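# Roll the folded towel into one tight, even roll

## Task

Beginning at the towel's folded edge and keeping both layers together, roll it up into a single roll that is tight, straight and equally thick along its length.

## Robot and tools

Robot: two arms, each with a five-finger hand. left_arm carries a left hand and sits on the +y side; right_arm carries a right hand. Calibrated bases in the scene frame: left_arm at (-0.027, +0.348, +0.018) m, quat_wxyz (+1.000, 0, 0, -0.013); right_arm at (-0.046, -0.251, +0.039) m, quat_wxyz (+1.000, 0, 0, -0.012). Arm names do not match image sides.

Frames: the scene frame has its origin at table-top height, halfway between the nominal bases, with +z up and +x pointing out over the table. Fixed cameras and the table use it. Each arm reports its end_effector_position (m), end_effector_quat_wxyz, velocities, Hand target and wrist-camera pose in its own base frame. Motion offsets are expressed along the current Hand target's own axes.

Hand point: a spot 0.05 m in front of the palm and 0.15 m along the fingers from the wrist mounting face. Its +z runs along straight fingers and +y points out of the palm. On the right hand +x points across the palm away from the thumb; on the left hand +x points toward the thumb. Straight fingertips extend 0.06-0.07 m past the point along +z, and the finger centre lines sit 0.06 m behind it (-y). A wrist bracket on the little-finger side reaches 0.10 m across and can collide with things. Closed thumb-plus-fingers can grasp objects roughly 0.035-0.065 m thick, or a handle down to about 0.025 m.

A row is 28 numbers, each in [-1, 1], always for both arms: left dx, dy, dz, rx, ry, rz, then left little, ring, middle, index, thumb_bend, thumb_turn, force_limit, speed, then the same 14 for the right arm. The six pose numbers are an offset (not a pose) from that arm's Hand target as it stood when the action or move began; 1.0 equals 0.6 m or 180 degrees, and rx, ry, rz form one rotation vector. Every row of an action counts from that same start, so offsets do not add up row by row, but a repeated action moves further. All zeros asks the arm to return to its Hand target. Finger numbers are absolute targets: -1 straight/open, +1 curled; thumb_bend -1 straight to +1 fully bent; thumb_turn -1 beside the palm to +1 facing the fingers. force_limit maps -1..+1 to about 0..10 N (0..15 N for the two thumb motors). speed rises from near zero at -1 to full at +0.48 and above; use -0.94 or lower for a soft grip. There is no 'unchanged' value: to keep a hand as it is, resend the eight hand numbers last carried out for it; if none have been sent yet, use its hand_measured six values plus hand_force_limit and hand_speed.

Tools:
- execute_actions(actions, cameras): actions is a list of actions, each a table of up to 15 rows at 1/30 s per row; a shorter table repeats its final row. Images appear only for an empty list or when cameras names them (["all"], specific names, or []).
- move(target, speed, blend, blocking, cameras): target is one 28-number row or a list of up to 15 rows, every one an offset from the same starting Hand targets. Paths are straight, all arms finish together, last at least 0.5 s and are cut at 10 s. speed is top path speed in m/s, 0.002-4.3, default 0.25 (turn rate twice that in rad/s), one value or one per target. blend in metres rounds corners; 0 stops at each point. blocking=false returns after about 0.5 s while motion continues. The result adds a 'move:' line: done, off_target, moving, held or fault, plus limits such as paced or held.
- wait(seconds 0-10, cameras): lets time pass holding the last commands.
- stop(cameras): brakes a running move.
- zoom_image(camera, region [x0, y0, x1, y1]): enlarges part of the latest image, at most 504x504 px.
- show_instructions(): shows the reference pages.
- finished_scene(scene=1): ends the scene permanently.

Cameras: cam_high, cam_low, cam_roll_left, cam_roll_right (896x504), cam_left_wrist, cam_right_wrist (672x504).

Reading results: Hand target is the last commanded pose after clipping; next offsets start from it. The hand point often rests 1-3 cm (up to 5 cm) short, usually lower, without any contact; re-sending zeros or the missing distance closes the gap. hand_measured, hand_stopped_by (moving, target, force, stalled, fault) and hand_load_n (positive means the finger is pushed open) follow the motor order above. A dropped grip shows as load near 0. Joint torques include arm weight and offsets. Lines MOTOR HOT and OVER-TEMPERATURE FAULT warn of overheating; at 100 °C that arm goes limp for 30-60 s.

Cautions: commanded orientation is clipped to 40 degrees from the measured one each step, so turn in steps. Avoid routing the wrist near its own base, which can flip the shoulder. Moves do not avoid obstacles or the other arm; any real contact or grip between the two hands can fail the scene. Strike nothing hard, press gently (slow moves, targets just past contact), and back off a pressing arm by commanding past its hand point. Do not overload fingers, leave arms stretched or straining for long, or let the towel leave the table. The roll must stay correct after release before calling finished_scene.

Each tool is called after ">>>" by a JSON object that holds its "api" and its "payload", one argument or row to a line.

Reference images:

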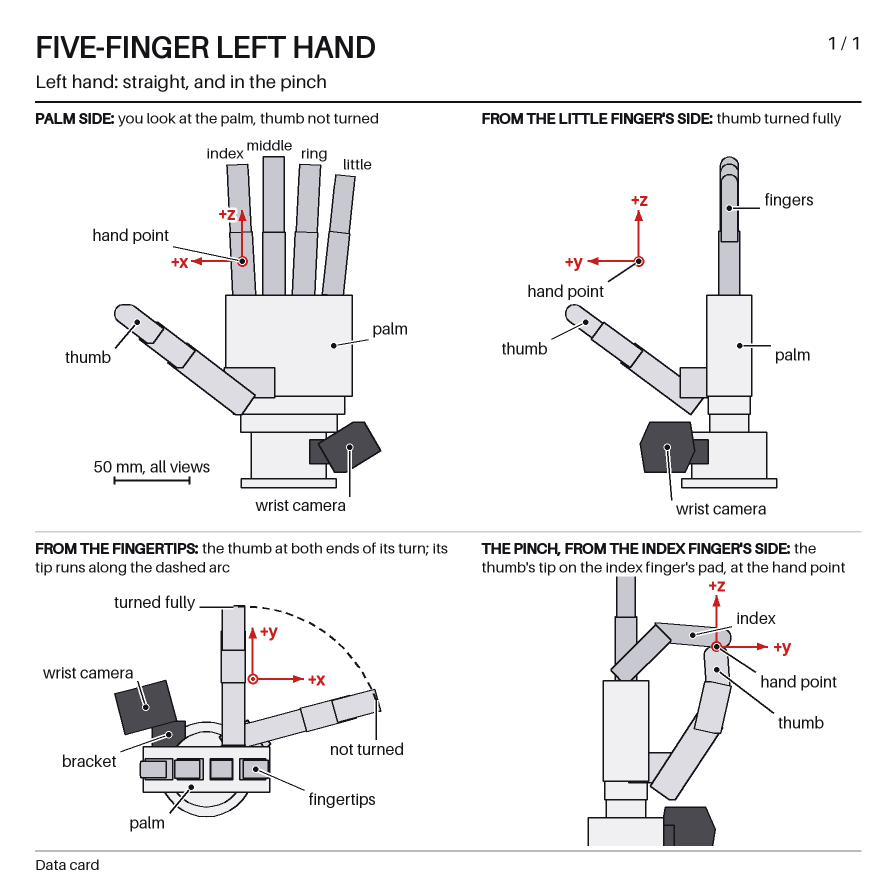

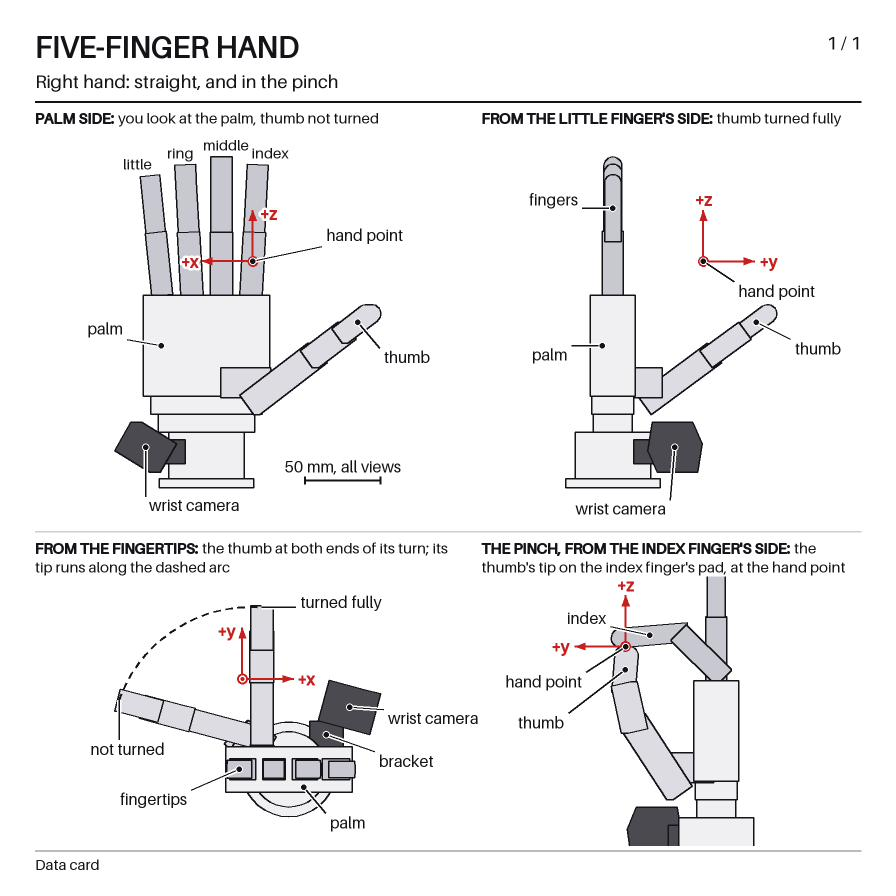

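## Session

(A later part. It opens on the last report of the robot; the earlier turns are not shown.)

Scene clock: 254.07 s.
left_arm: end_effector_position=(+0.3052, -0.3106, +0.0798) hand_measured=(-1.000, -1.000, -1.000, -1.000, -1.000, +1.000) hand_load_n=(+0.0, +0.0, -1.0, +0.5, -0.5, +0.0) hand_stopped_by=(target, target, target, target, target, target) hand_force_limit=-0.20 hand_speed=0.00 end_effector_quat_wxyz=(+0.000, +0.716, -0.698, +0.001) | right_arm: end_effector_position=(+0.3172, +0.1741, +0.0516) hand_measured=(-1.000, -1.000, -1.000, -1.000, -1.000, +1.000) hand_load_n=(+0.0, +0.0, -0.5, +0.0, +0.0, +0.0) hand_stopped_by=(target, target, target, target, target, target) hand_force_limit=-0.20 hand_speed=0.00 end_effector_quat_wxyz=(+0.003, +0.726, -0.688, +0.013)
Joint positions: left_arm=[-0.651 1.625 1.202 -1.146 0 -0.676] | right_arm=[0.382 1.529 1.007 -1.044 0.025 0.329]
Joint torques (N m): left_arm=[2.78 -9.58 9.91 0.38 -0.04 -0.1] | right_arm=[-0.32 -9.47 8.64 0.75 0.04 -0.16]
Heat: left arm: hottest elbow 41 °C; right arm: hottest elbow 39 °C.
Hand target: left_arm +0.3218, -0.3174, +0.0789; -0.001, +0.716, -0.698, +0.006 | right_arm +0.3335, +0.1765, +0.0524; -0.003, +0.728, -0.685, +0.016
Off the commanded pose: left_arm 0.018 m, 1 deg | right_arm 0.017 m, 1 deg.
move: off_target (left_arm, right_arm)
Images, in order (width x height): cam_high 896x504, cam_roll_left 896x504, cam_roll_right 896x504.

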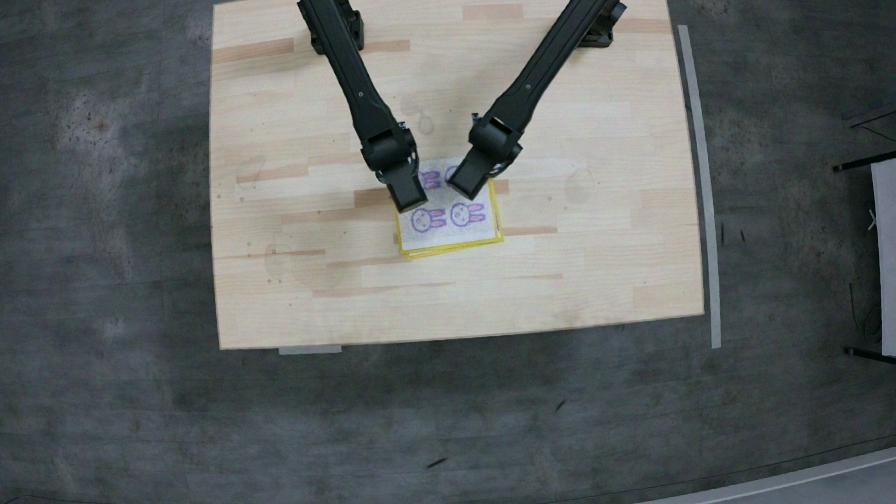

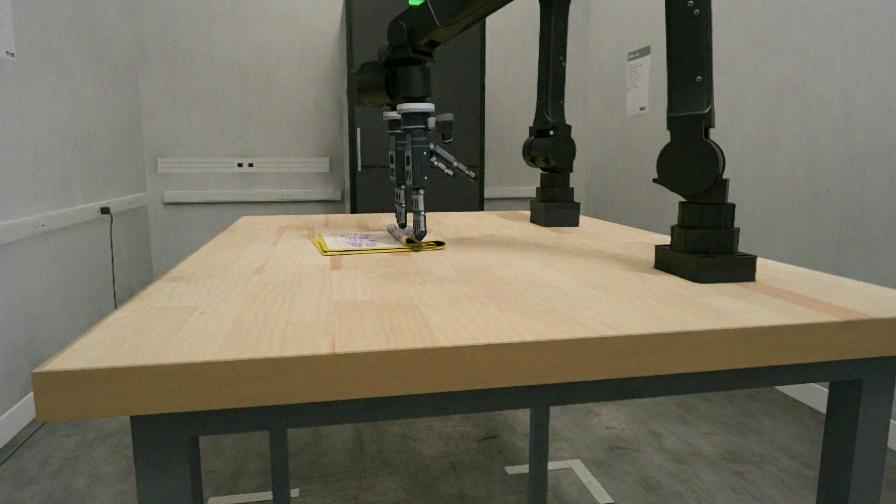

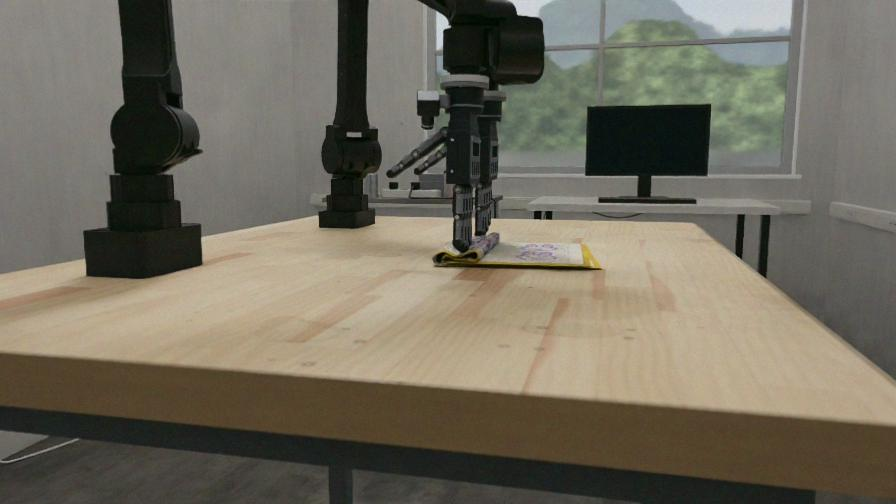

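>>> {"api": "move", "payload": {
  "target": [
    [0,0,-0.1333,0,0,0, -1, -1, -1, -1, -1, 1, -0.2, 0, 0,0,-0.1333,0,0,0, -1, -1, -1, -1, -1, 1, -0.2, 0],
    [-0.023,-0.065,-0.0217,0.3667,0,0, -0.35, -0.35, -0.35, -0.35, -1, 1, -0.2, 0, 0.0175,-0.0597,-0.031,0.3667,0,0, -0.35, -0.35, -0.35, -0.35, -1, 1, -0.2, 0]
  ],
  "speed": 0.25,
  "blend": [0.02,0],
  "cameras": ["all"]
}}

>>> {"api": "zoom_image", "payload": {
  "camera": "cam_roll_right",
  "region": [360, 170, 500, 280]
}}

>>> {"api": "zoom_image", "payload": {
  "camera": "cam_roll_left",
  "region": [370, 160, 510, 270]
}}

>>> {"api": "zoom_image", "payload": {
  "camera": "cam_high",
  "region": [360, 110, 530, 270]
}}

Scene clock: 268.33 s.
left_arm: end_effector_position=(+0.3630, -0.2992, +0.0978) hand_measured=(-0.350, -0.350, -0.350, -0.350, -1.000, +1.000) hand_load_n=(+0.0, +0.0, +0.0, +0.5, +0.0, +0.0) hand_stopped_by=(target, target, target, target, target, target) hand_force_limit=-0.20 hand_speed=0.00 end_effector_quat_wxyz=(-0.391, +0.605, -0.577, +0.386) | right_arm: end_effector_position=(+0.3728, +0.1678, +0.0785) hand_measured=(-0.350, -0.350, -0.350, -0.350, -1.000, +1.000) hand_load_n=(+0.0, +0.0, +0.0, +0.0, +0.0, +0.0) hand_stopped_by=(target, target, target, target, target, target) hand_force_limit=-0.20 hand_speed=0.00 end_effector_quat_wxyz=(-0.403, +0.602, -0.572, +0.386)
Joint positions: left_arm=[-0.918 1.298 0.62 0.04 -0.842 -0.523] | right_arm=[0.54 1.083 0.342 0.307 0.454 0.197]
Joint torques (N m): left_arm=[1.38 -6.42 6.63 2.14 -0.6 -0.08] | right_arm=[1.32 -3.78 5.76 2.76 0.21 -0.16]
Heat: left arm: hottest elbow 42 °C; right arm: hottest elbow 39 °C.
Hand target: left_arm +0.3603, -0.3023, +0.0923; -0.391, +0.600, -0.582, +0.385 | right_arm +0.3693, +0.1687, +0.0721; -0.399, +0.609, -0.566, +0.387
Off the commanded pose: left_arm 0.007 m, 1 deg | right_arm 0.007 m, 1 deg.
move: done

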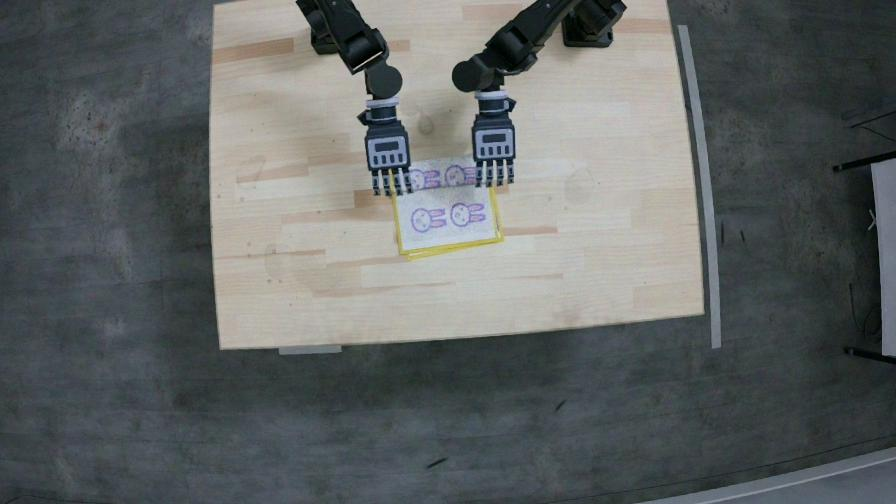

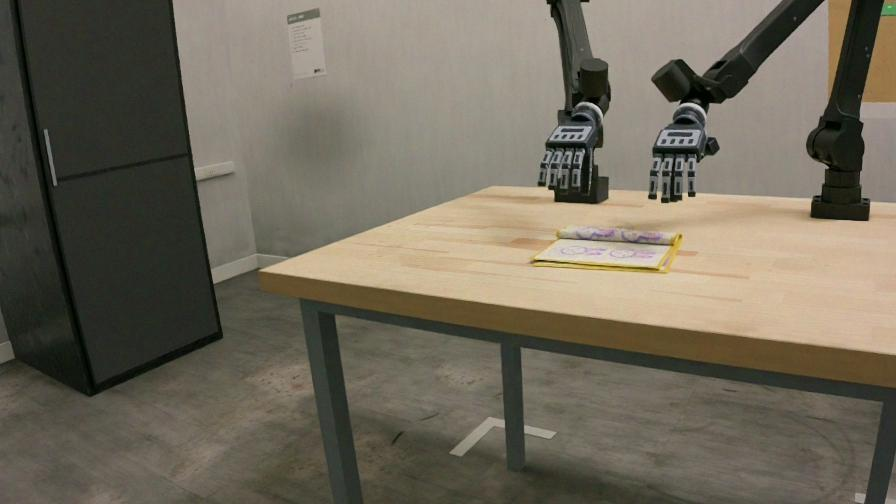

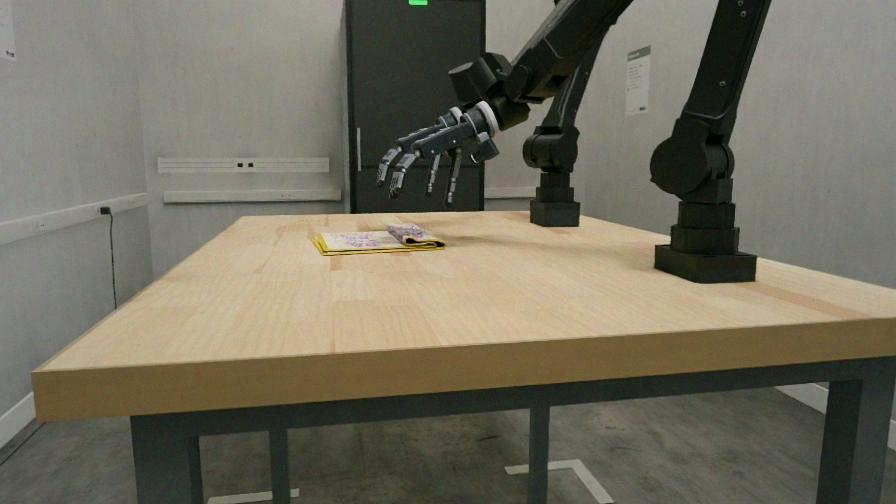

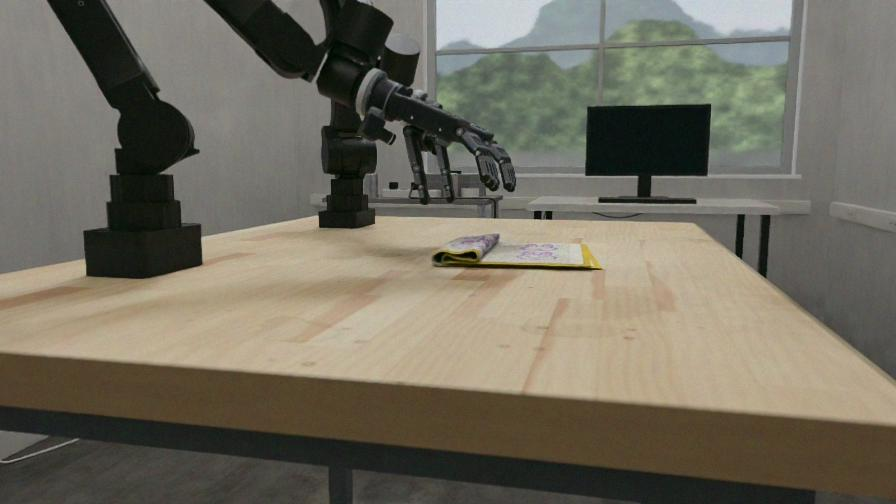

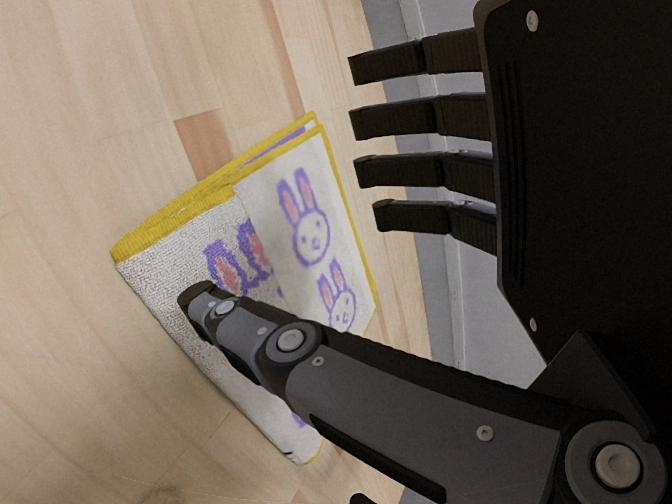

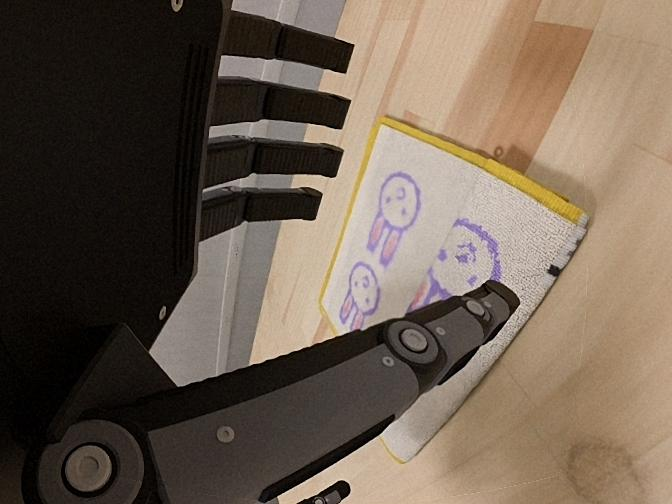

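Scaled by 3.600 from the camera's 896x504 image, which has a finer 1280x720 frame.

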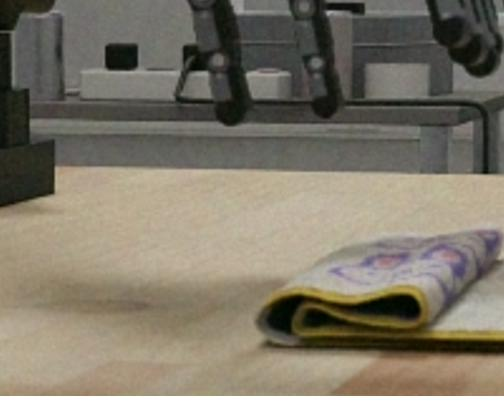

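Scaled by 3.600 from the camera's 896x504 image, which has a finer 1280x720 frame.

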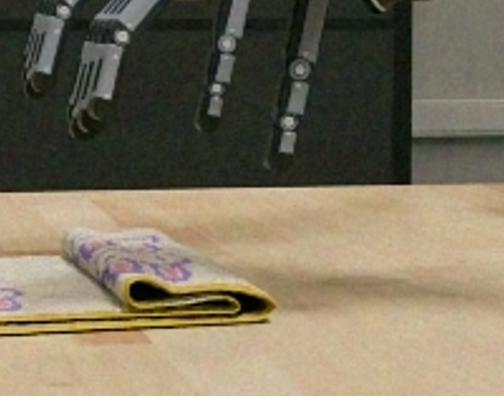

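Scaled by 2.965 from the camera's 896x504 image, which has a finer 1280x720 frame.

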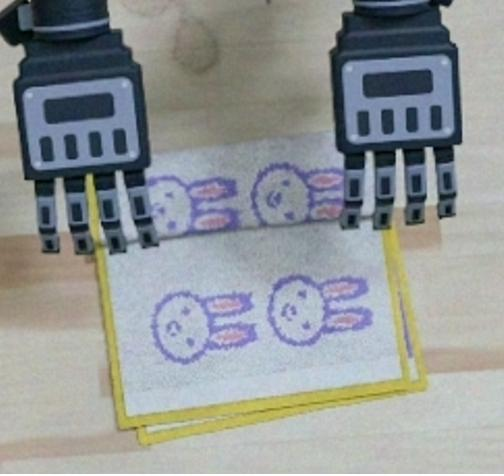

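>>> {"api": "move", "payload": {
  "target": [0,0.112,0.0475,0,0,0, -0.35, -0.35, -0.35, -0.35, -1, 1, -0.2, 0, 0,0.1146,0.0572,0,0,0, -0.35, -0.35, -0.35, -0.35, -1, 1, -0.2, 0],
  "speed": 0.12,
  "cameras": ["cam_roll_left","cam_roll_right","cam_left_wrist","cam_right_wrist"]
}}

>>> {"api": "zoom_image", "payload": {
  "camera": "cam_roll_right",
  "region": [380, 180, 520, 280]
}}

>>> {"api": "zoom_image", "payload": {
  "camera": "cam_roll_left",
  "region": [370, 170, 510, 270]
}}

Scene clock: 272.77 s.
left_arm: end_effector_position=(+0.3636, -0.3006, +0.0262) hand_measured=(-0.350, -0.350, -0.350, -0.350, -1.000, +1.000) hand_load_n=(+0.0, +0.0, +0.0, +0.0, +0.0, -0.5) hand_stopped_by=(target, target, target, target, target, target) hand_force_limit=-0.20 hand_speed=0.00 end_effector_quat_wxyz=(-0.391, +0.605, -0.576, +0.387) | right_arm: end_effector_position=(+0.3772, +0.1718, +0.0007) hand_measured=(-0.350, -0.350, -0.350, -0.350, -1.000, +1.000) hand_load_n=(+0.0, +0.0, +0.0, +0.0, +0.0, +0.0) hand_stopped_by=(target, target, target, target, target, target) hand_force_limit=-0.20 hand_speed=0.00 end_effector_quat_wxyz=(-0.404, +0.604, -0.569, +0.384)
Joint positions: left_arm=[-0.92 1.5 0.547 0.316 -0.845 -0.524] | right_arm=[0.54 1.458 0.276 0.75 0.446 0.191]
Joint torques (N m): left_arm=[1.32 -7.06 5.04 2.17 -0.52 -0.1] | right_arm=[0.15 -5.6 3.33 2.7 0.02 -0.15]
Heat: left arm: hottest elbow 41 °C; right arm: hottest elbow 39 °C.
Hand target: left_arm +0.3598, -0.3029, +0.0193; -0.391, +0.600, -0.582, +0.385 | right_arm +0.3749, +0.1675, -0.0045; -0.399, +0.609, -0.566, +0.387
Off the commanded pose: left_arm 0.008 m, 1 deg | right_arm 0.007 m, 1 deg.
move: done
Images, in order (width x height): cam_roll_left 896x504, cam_roll_right 896x504, cam_left_wrist 672x504, cam_right_wrist 672x504.

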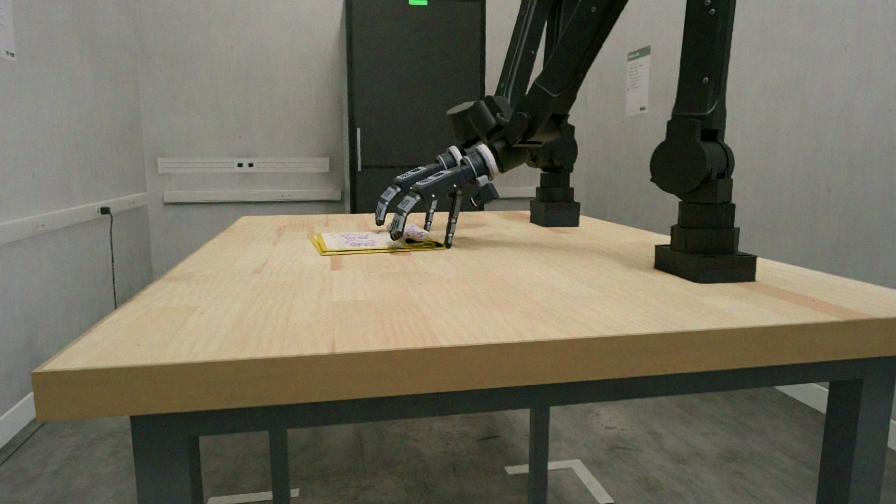

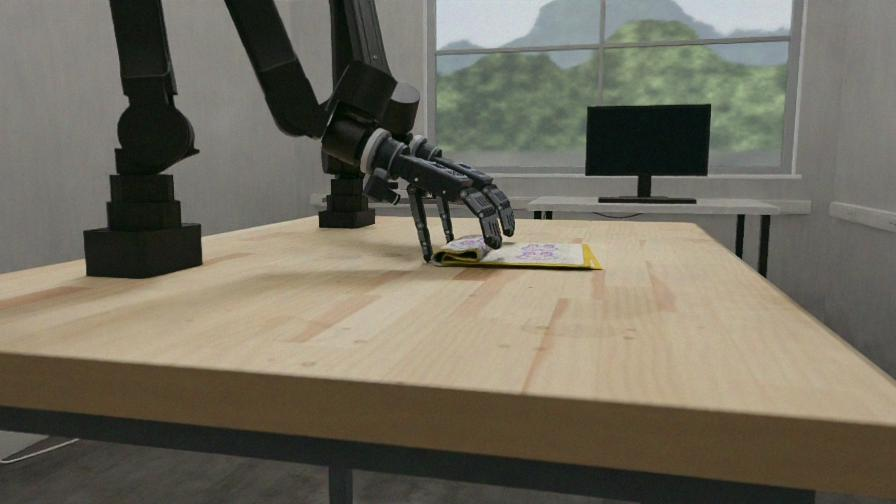

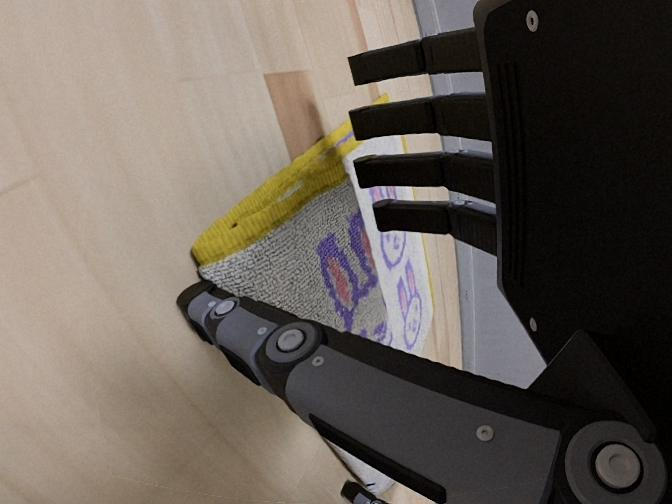

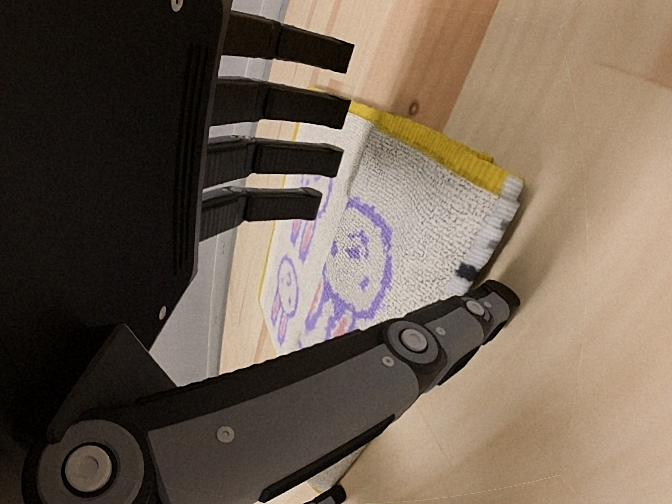

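Scaled by 3.600 from the camera's 896x504 image, which has a finer 1280x720 frame.

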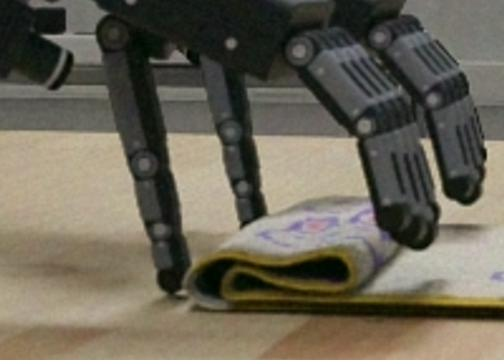

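Scaled by 3.600 from the camera's 896x504 image, which has a finer 1280x720 frame.

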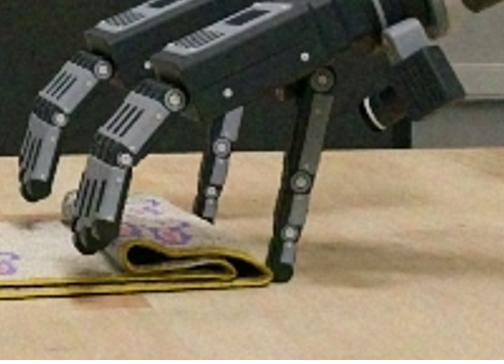

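>>> {"api": "move", "payload": {
  "target": [
    [0,0,0,0,0,0, 0.1, 0.1, 0.1, 0.1, -0.7, 1, 0, -0.6, 0,0,0,0,0,0, 0.1, 0.1, 0.1, 0.1, -0.7, 1, 0, -0.6],
    [0,0,0,0,0,0, 0.3, 0.3, 0.3, 0.3, -0.3, 1, 0, -0.7, 0,0,0,0,0,0, 0.3, 0.3, 0.3, 0.3, -0.3, 1, 0, -0.7]
  ],
  "speed": 0.12,
  "cameras": ["cam_roll_left","cam_roll_right","cam_left_wrist","cam_right_wrist"]
}}

>>> {"api": "zoom_image", "payload": {
  "camera": "cam_roll_right",
  "region": [380, 180, 520, 280]
}}

>>> {"api": "zoom_image", "payload": {
  "camera": "cam_roll_left",
  "region": [370, 170, 510, 270]
}}

Scene clock: 275.63 s.
left_arm: end_effector_position=(+0.3636, -0.3007, +0.0259) hand_measured=(+0.300, +0.300, +0.300, +0.300, -0.520, +1.000) hand_load_n=(+0.0, +0.0, +4.0, +0.5, +8.0, +0.5) hand_stopped_by=(target, target, target, target, force, target) hand_force_limit=0.00 hand_speed=-0.70 end_effector_quat_wxyz=(-0.391, +0.605, -0.576, +0.387) | right_arm: end_effector_position=(+0.3777, +0.1723, +0.0014) hand_measured=(+0.300, +0.300, +0.300, +0.300, -0.578, +1.000) hand_load_n=(+0.0, +0.0, +3.0, +0.0, +8.0, +1.0) hand_stopped_by=(target, target, target, target, force, target) hand_force_limit=0.00 hand_speed=-0.70 end_effector_quat_wxyz=(-0.406, +0.604, -0.568, +0.385)
Joint positions: left_arm=[-0.92 1.501 0.547 0.317 -0.845 -0.524] | right_arm=[0.54 1.458 0.276 0.755 0.445 0.19]
Joint torques (N m): left_arm=[1.44 -7.06 5 2.1 -0.51 -0.1] | right_arm=[-0.5 -5.77 3.28 2.58 0.04 -0.16]
Heat: left arm: hottest elbow 41 °C; right arm: hottest elbow 38 °C.
Hand target: left_arm +0.3598, -0.3028, +0.0192; -0.391, +0.600, -0.582, +0.385 | right_arm +0.3749, +0.1675, -0.0044; -0.400, +0.609, -0.566, +0.387
Off the commanded pose: left_arm 0.008 m, 1 deg | right_arm 0.008 m, 1 deg.
move: done
Images, in order (width x height): cam_roll_left 896x504, cam_roll_right 896x504, cam_left_wrist 672x504, cam_right_wrist 672x504.

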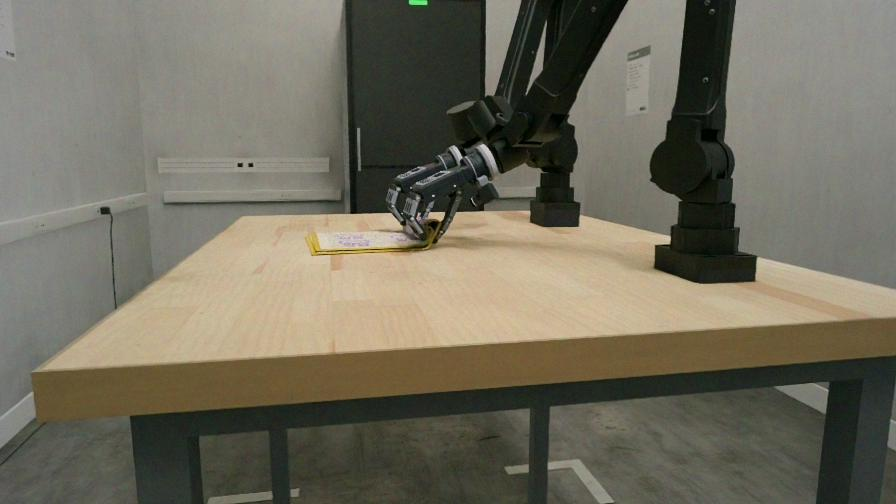

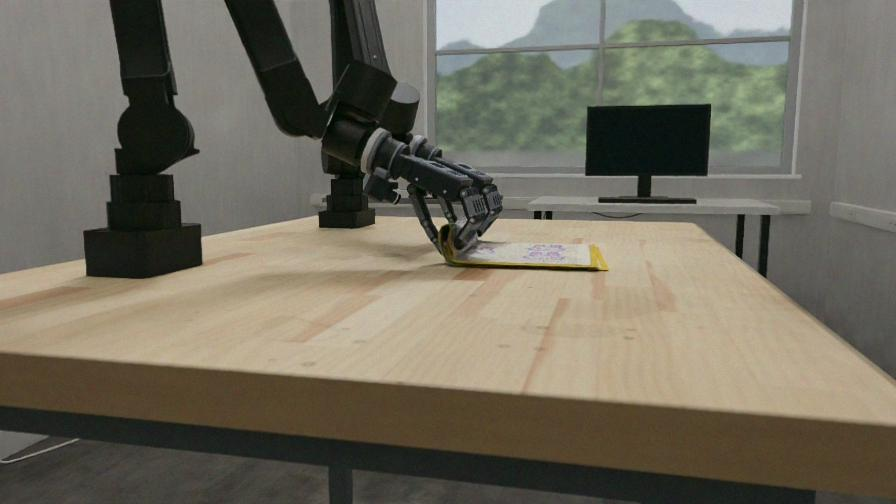

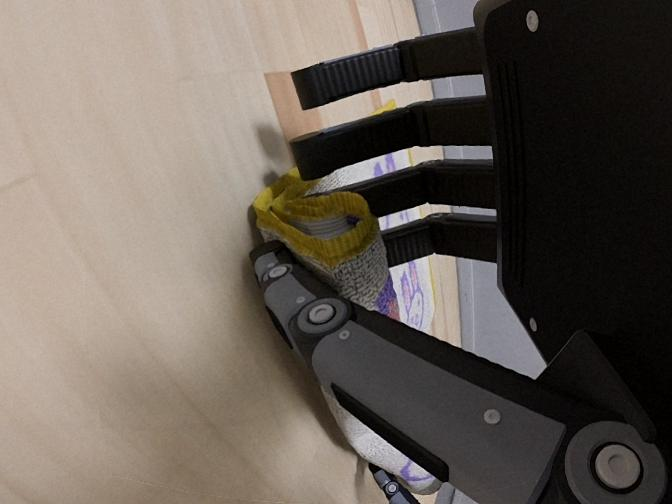

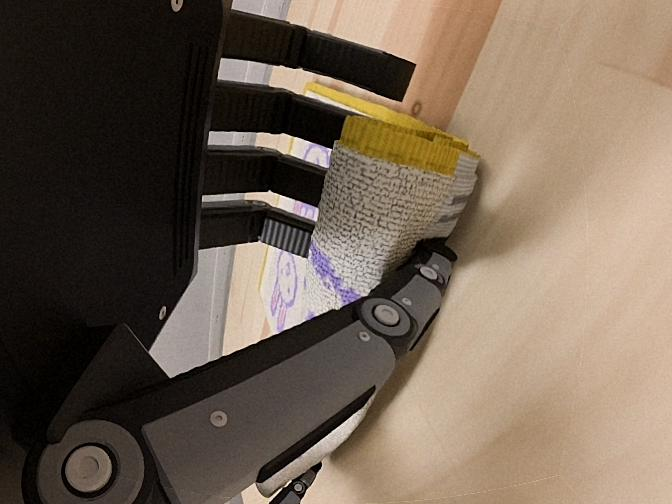

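Scaled by 3.600 from the camera's 896x504 image, which has a finer 1280x720 frame.

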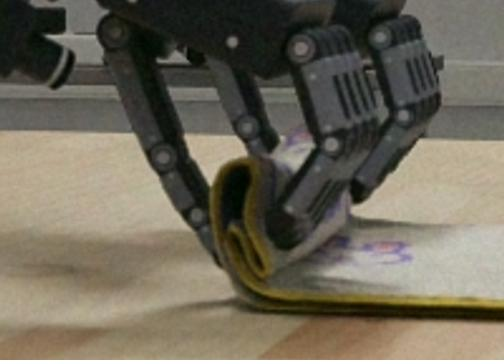

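Scaled by 3.600 from the camera's 896x504 image, which has a finer 1280x720 frame.

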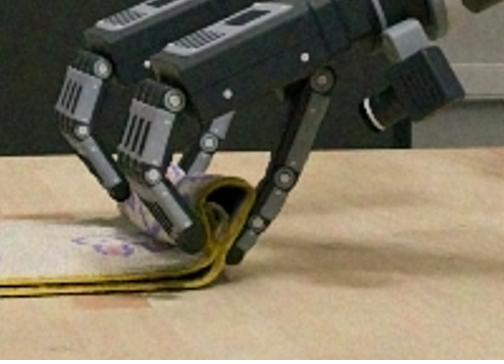

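>>> {"api": "move", "payload": {
  "target": [
    [0,-0.0386,-0.0156,0,0,0, 0.3, 0.3, 0.3, 0.3, -0.3, 1, 0, -0.7, 0,-0.0386,-0.0156,0,0,0, 0.3, 0.3, 0.3, 0.3, -0.3, 1, 0, -0.7],
    [0,-0.0775,0.0226,-0.25,0,0, 0.3, 0.3, 0.3, 0.3, -0.3, 1, 0, -0.7, 0,-0.0775,0.0226,-0.25,0,0, 0.3, 0.3, 0.3, 0.3, -0.3, 1, 0, -0.7],
    [0,-0.0733,0.0836,-0.489,0,0, 0.3, 0.3, 0.3, 0.3, -0.3, 1, 0, -0.7, 0,-0.0733,0.0836,-0.489,0,0, 0.3, 0.3, 0.3, 0.3, -0.3, 1, 0, -0.7]
  ],
  "speed": 0.15,
  "blend": 0.01,
  "cameras": ["all"]
}}

>>> {"api": "zoom_image", "payload": {
  "camera": "cam_roll_right",
  "region": [400, 180, 540, 280]
}}

>>> {"api": "zoom_image", "payload": {
  "camera": "cam_roll_left",
  "region": [330, 170, 470, 270]
}}

Scene clock: 286.57 s.
left_arm: end_effector_position=(+0.4100, -0.2983, +0.0378) hand_measured=(+0.300, +0.300, +0.300, +0.300, -0.520, +1.000) hand_load_n=(+0.0, +0.0, +4.5, +0.0, +7.5, +0.5) hand_stopped_by=(target, target, target, target, force, target) hand_force_limit=0.00 hand_speed=-0.70 end_effector_quat_wxyz=(+0.134, +0.703, -0.685, -0.134) | right_arm: end_effector_position=(+0.4263, +0.1715, +0.0167) hand_measured=(+0.300, +0.300, +0.300, +0.300, -0.578, +1.000) hand_load_n=(+0.0, +0.0, +3.5, +0.0, +6.5, +1.0) hand_stopped_by=(target, target, target, target, force, target) hand_force_limit=0.00 hand_speed=-0.70 end_effector_quat_wxyz=(+0.140, +0.713, -0.677, -0.113)
Joint positions: left_arm=[-0.457 2.111 1.693 -1.496 0.17 -0.454] | right_arm=[0.27 2.073 1.574 -1.431 -0.049 0.209]
Joint torques (N m): left_arm=[2.61 -15.62 9.69 -1.02 0.34 -0.11] | right_arm=[-0.38 -17.08 8.42 -0.66 -0.25 -0.11]
Heat: left arm: hottest elbow 40 °C; right arm: hottest elbow 38 °C.
Hand target: left_arm +0.4232, -0.3013, +0.0398; +0.135, +0.703, -0.686, -0.127 | right_arm +0.4380, +0.1718, +0.0170; +0.135, +0.715, -0.676, -0.115
Off the commanded pose: left_arm 0.014 m, 1 deg | right_arm 0.012 m, 1 deg.
move: off_target (left_arm, right_arm)

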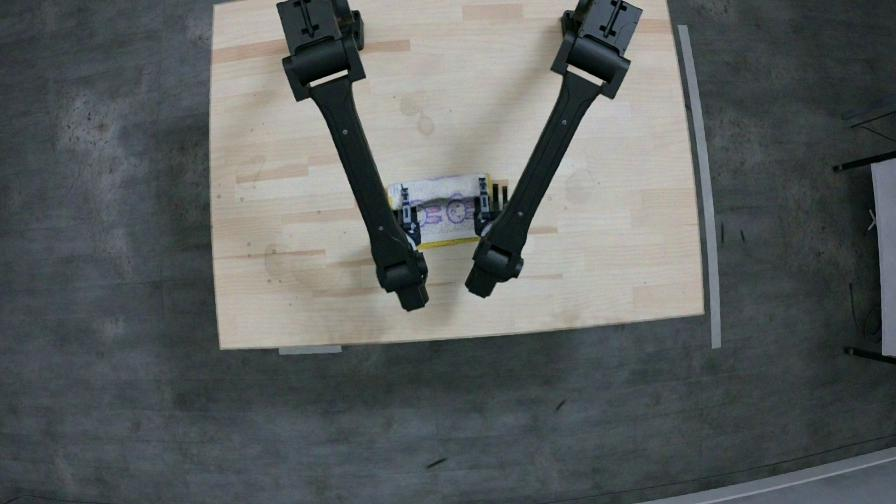

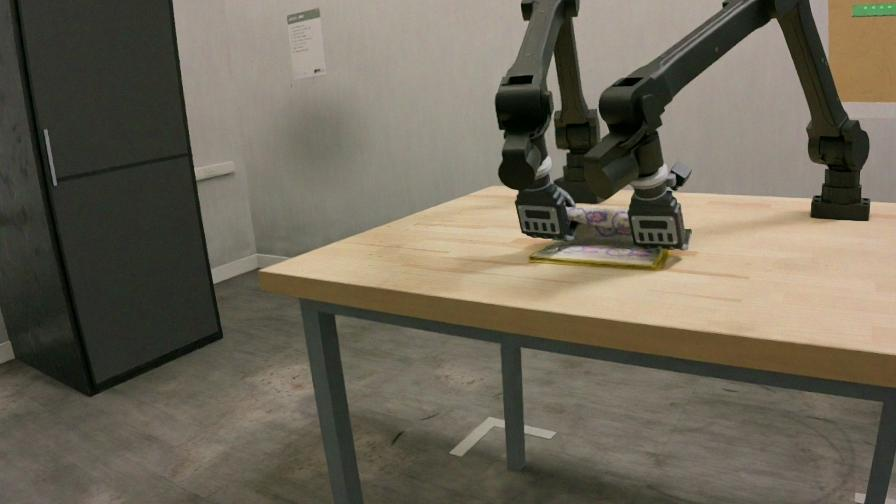

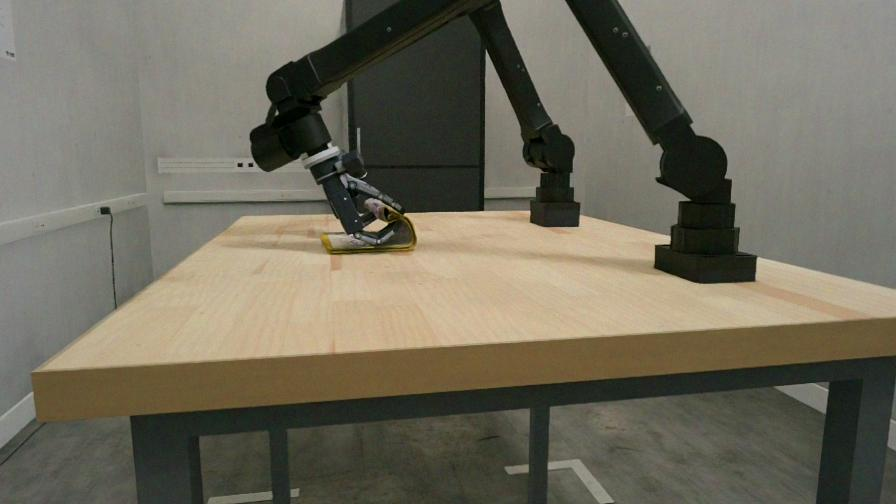

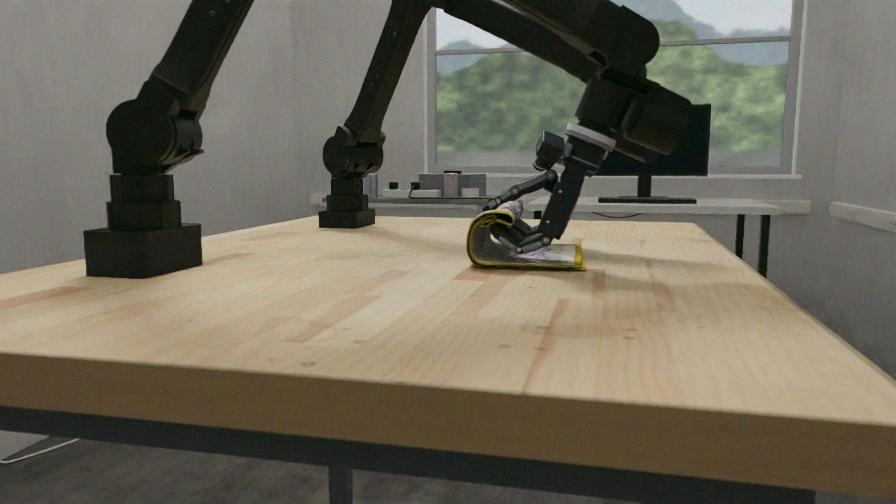

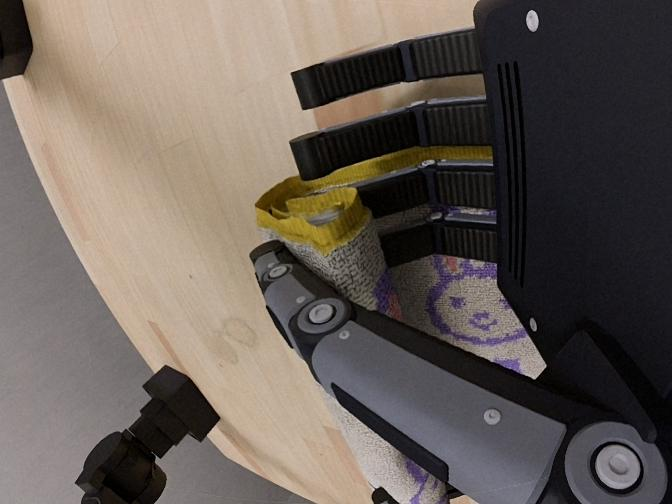

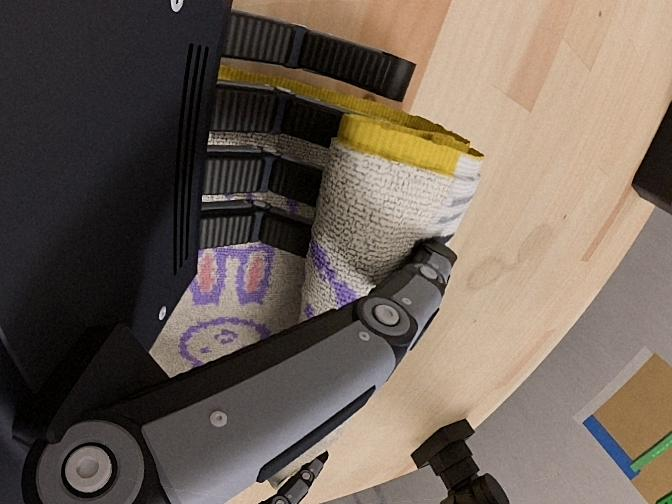

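Scaled by 3.600 from the camera's 896x504 image, which has a finer 1280x720 frame.

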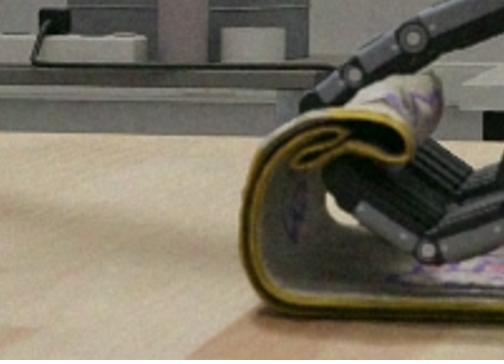

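Scaled by 3.600 from the camera's 896x504 image, which has a finer 1280x720 frame.

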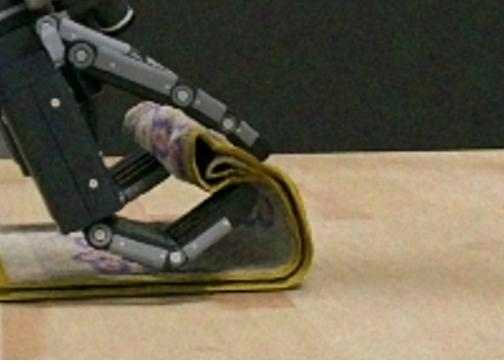

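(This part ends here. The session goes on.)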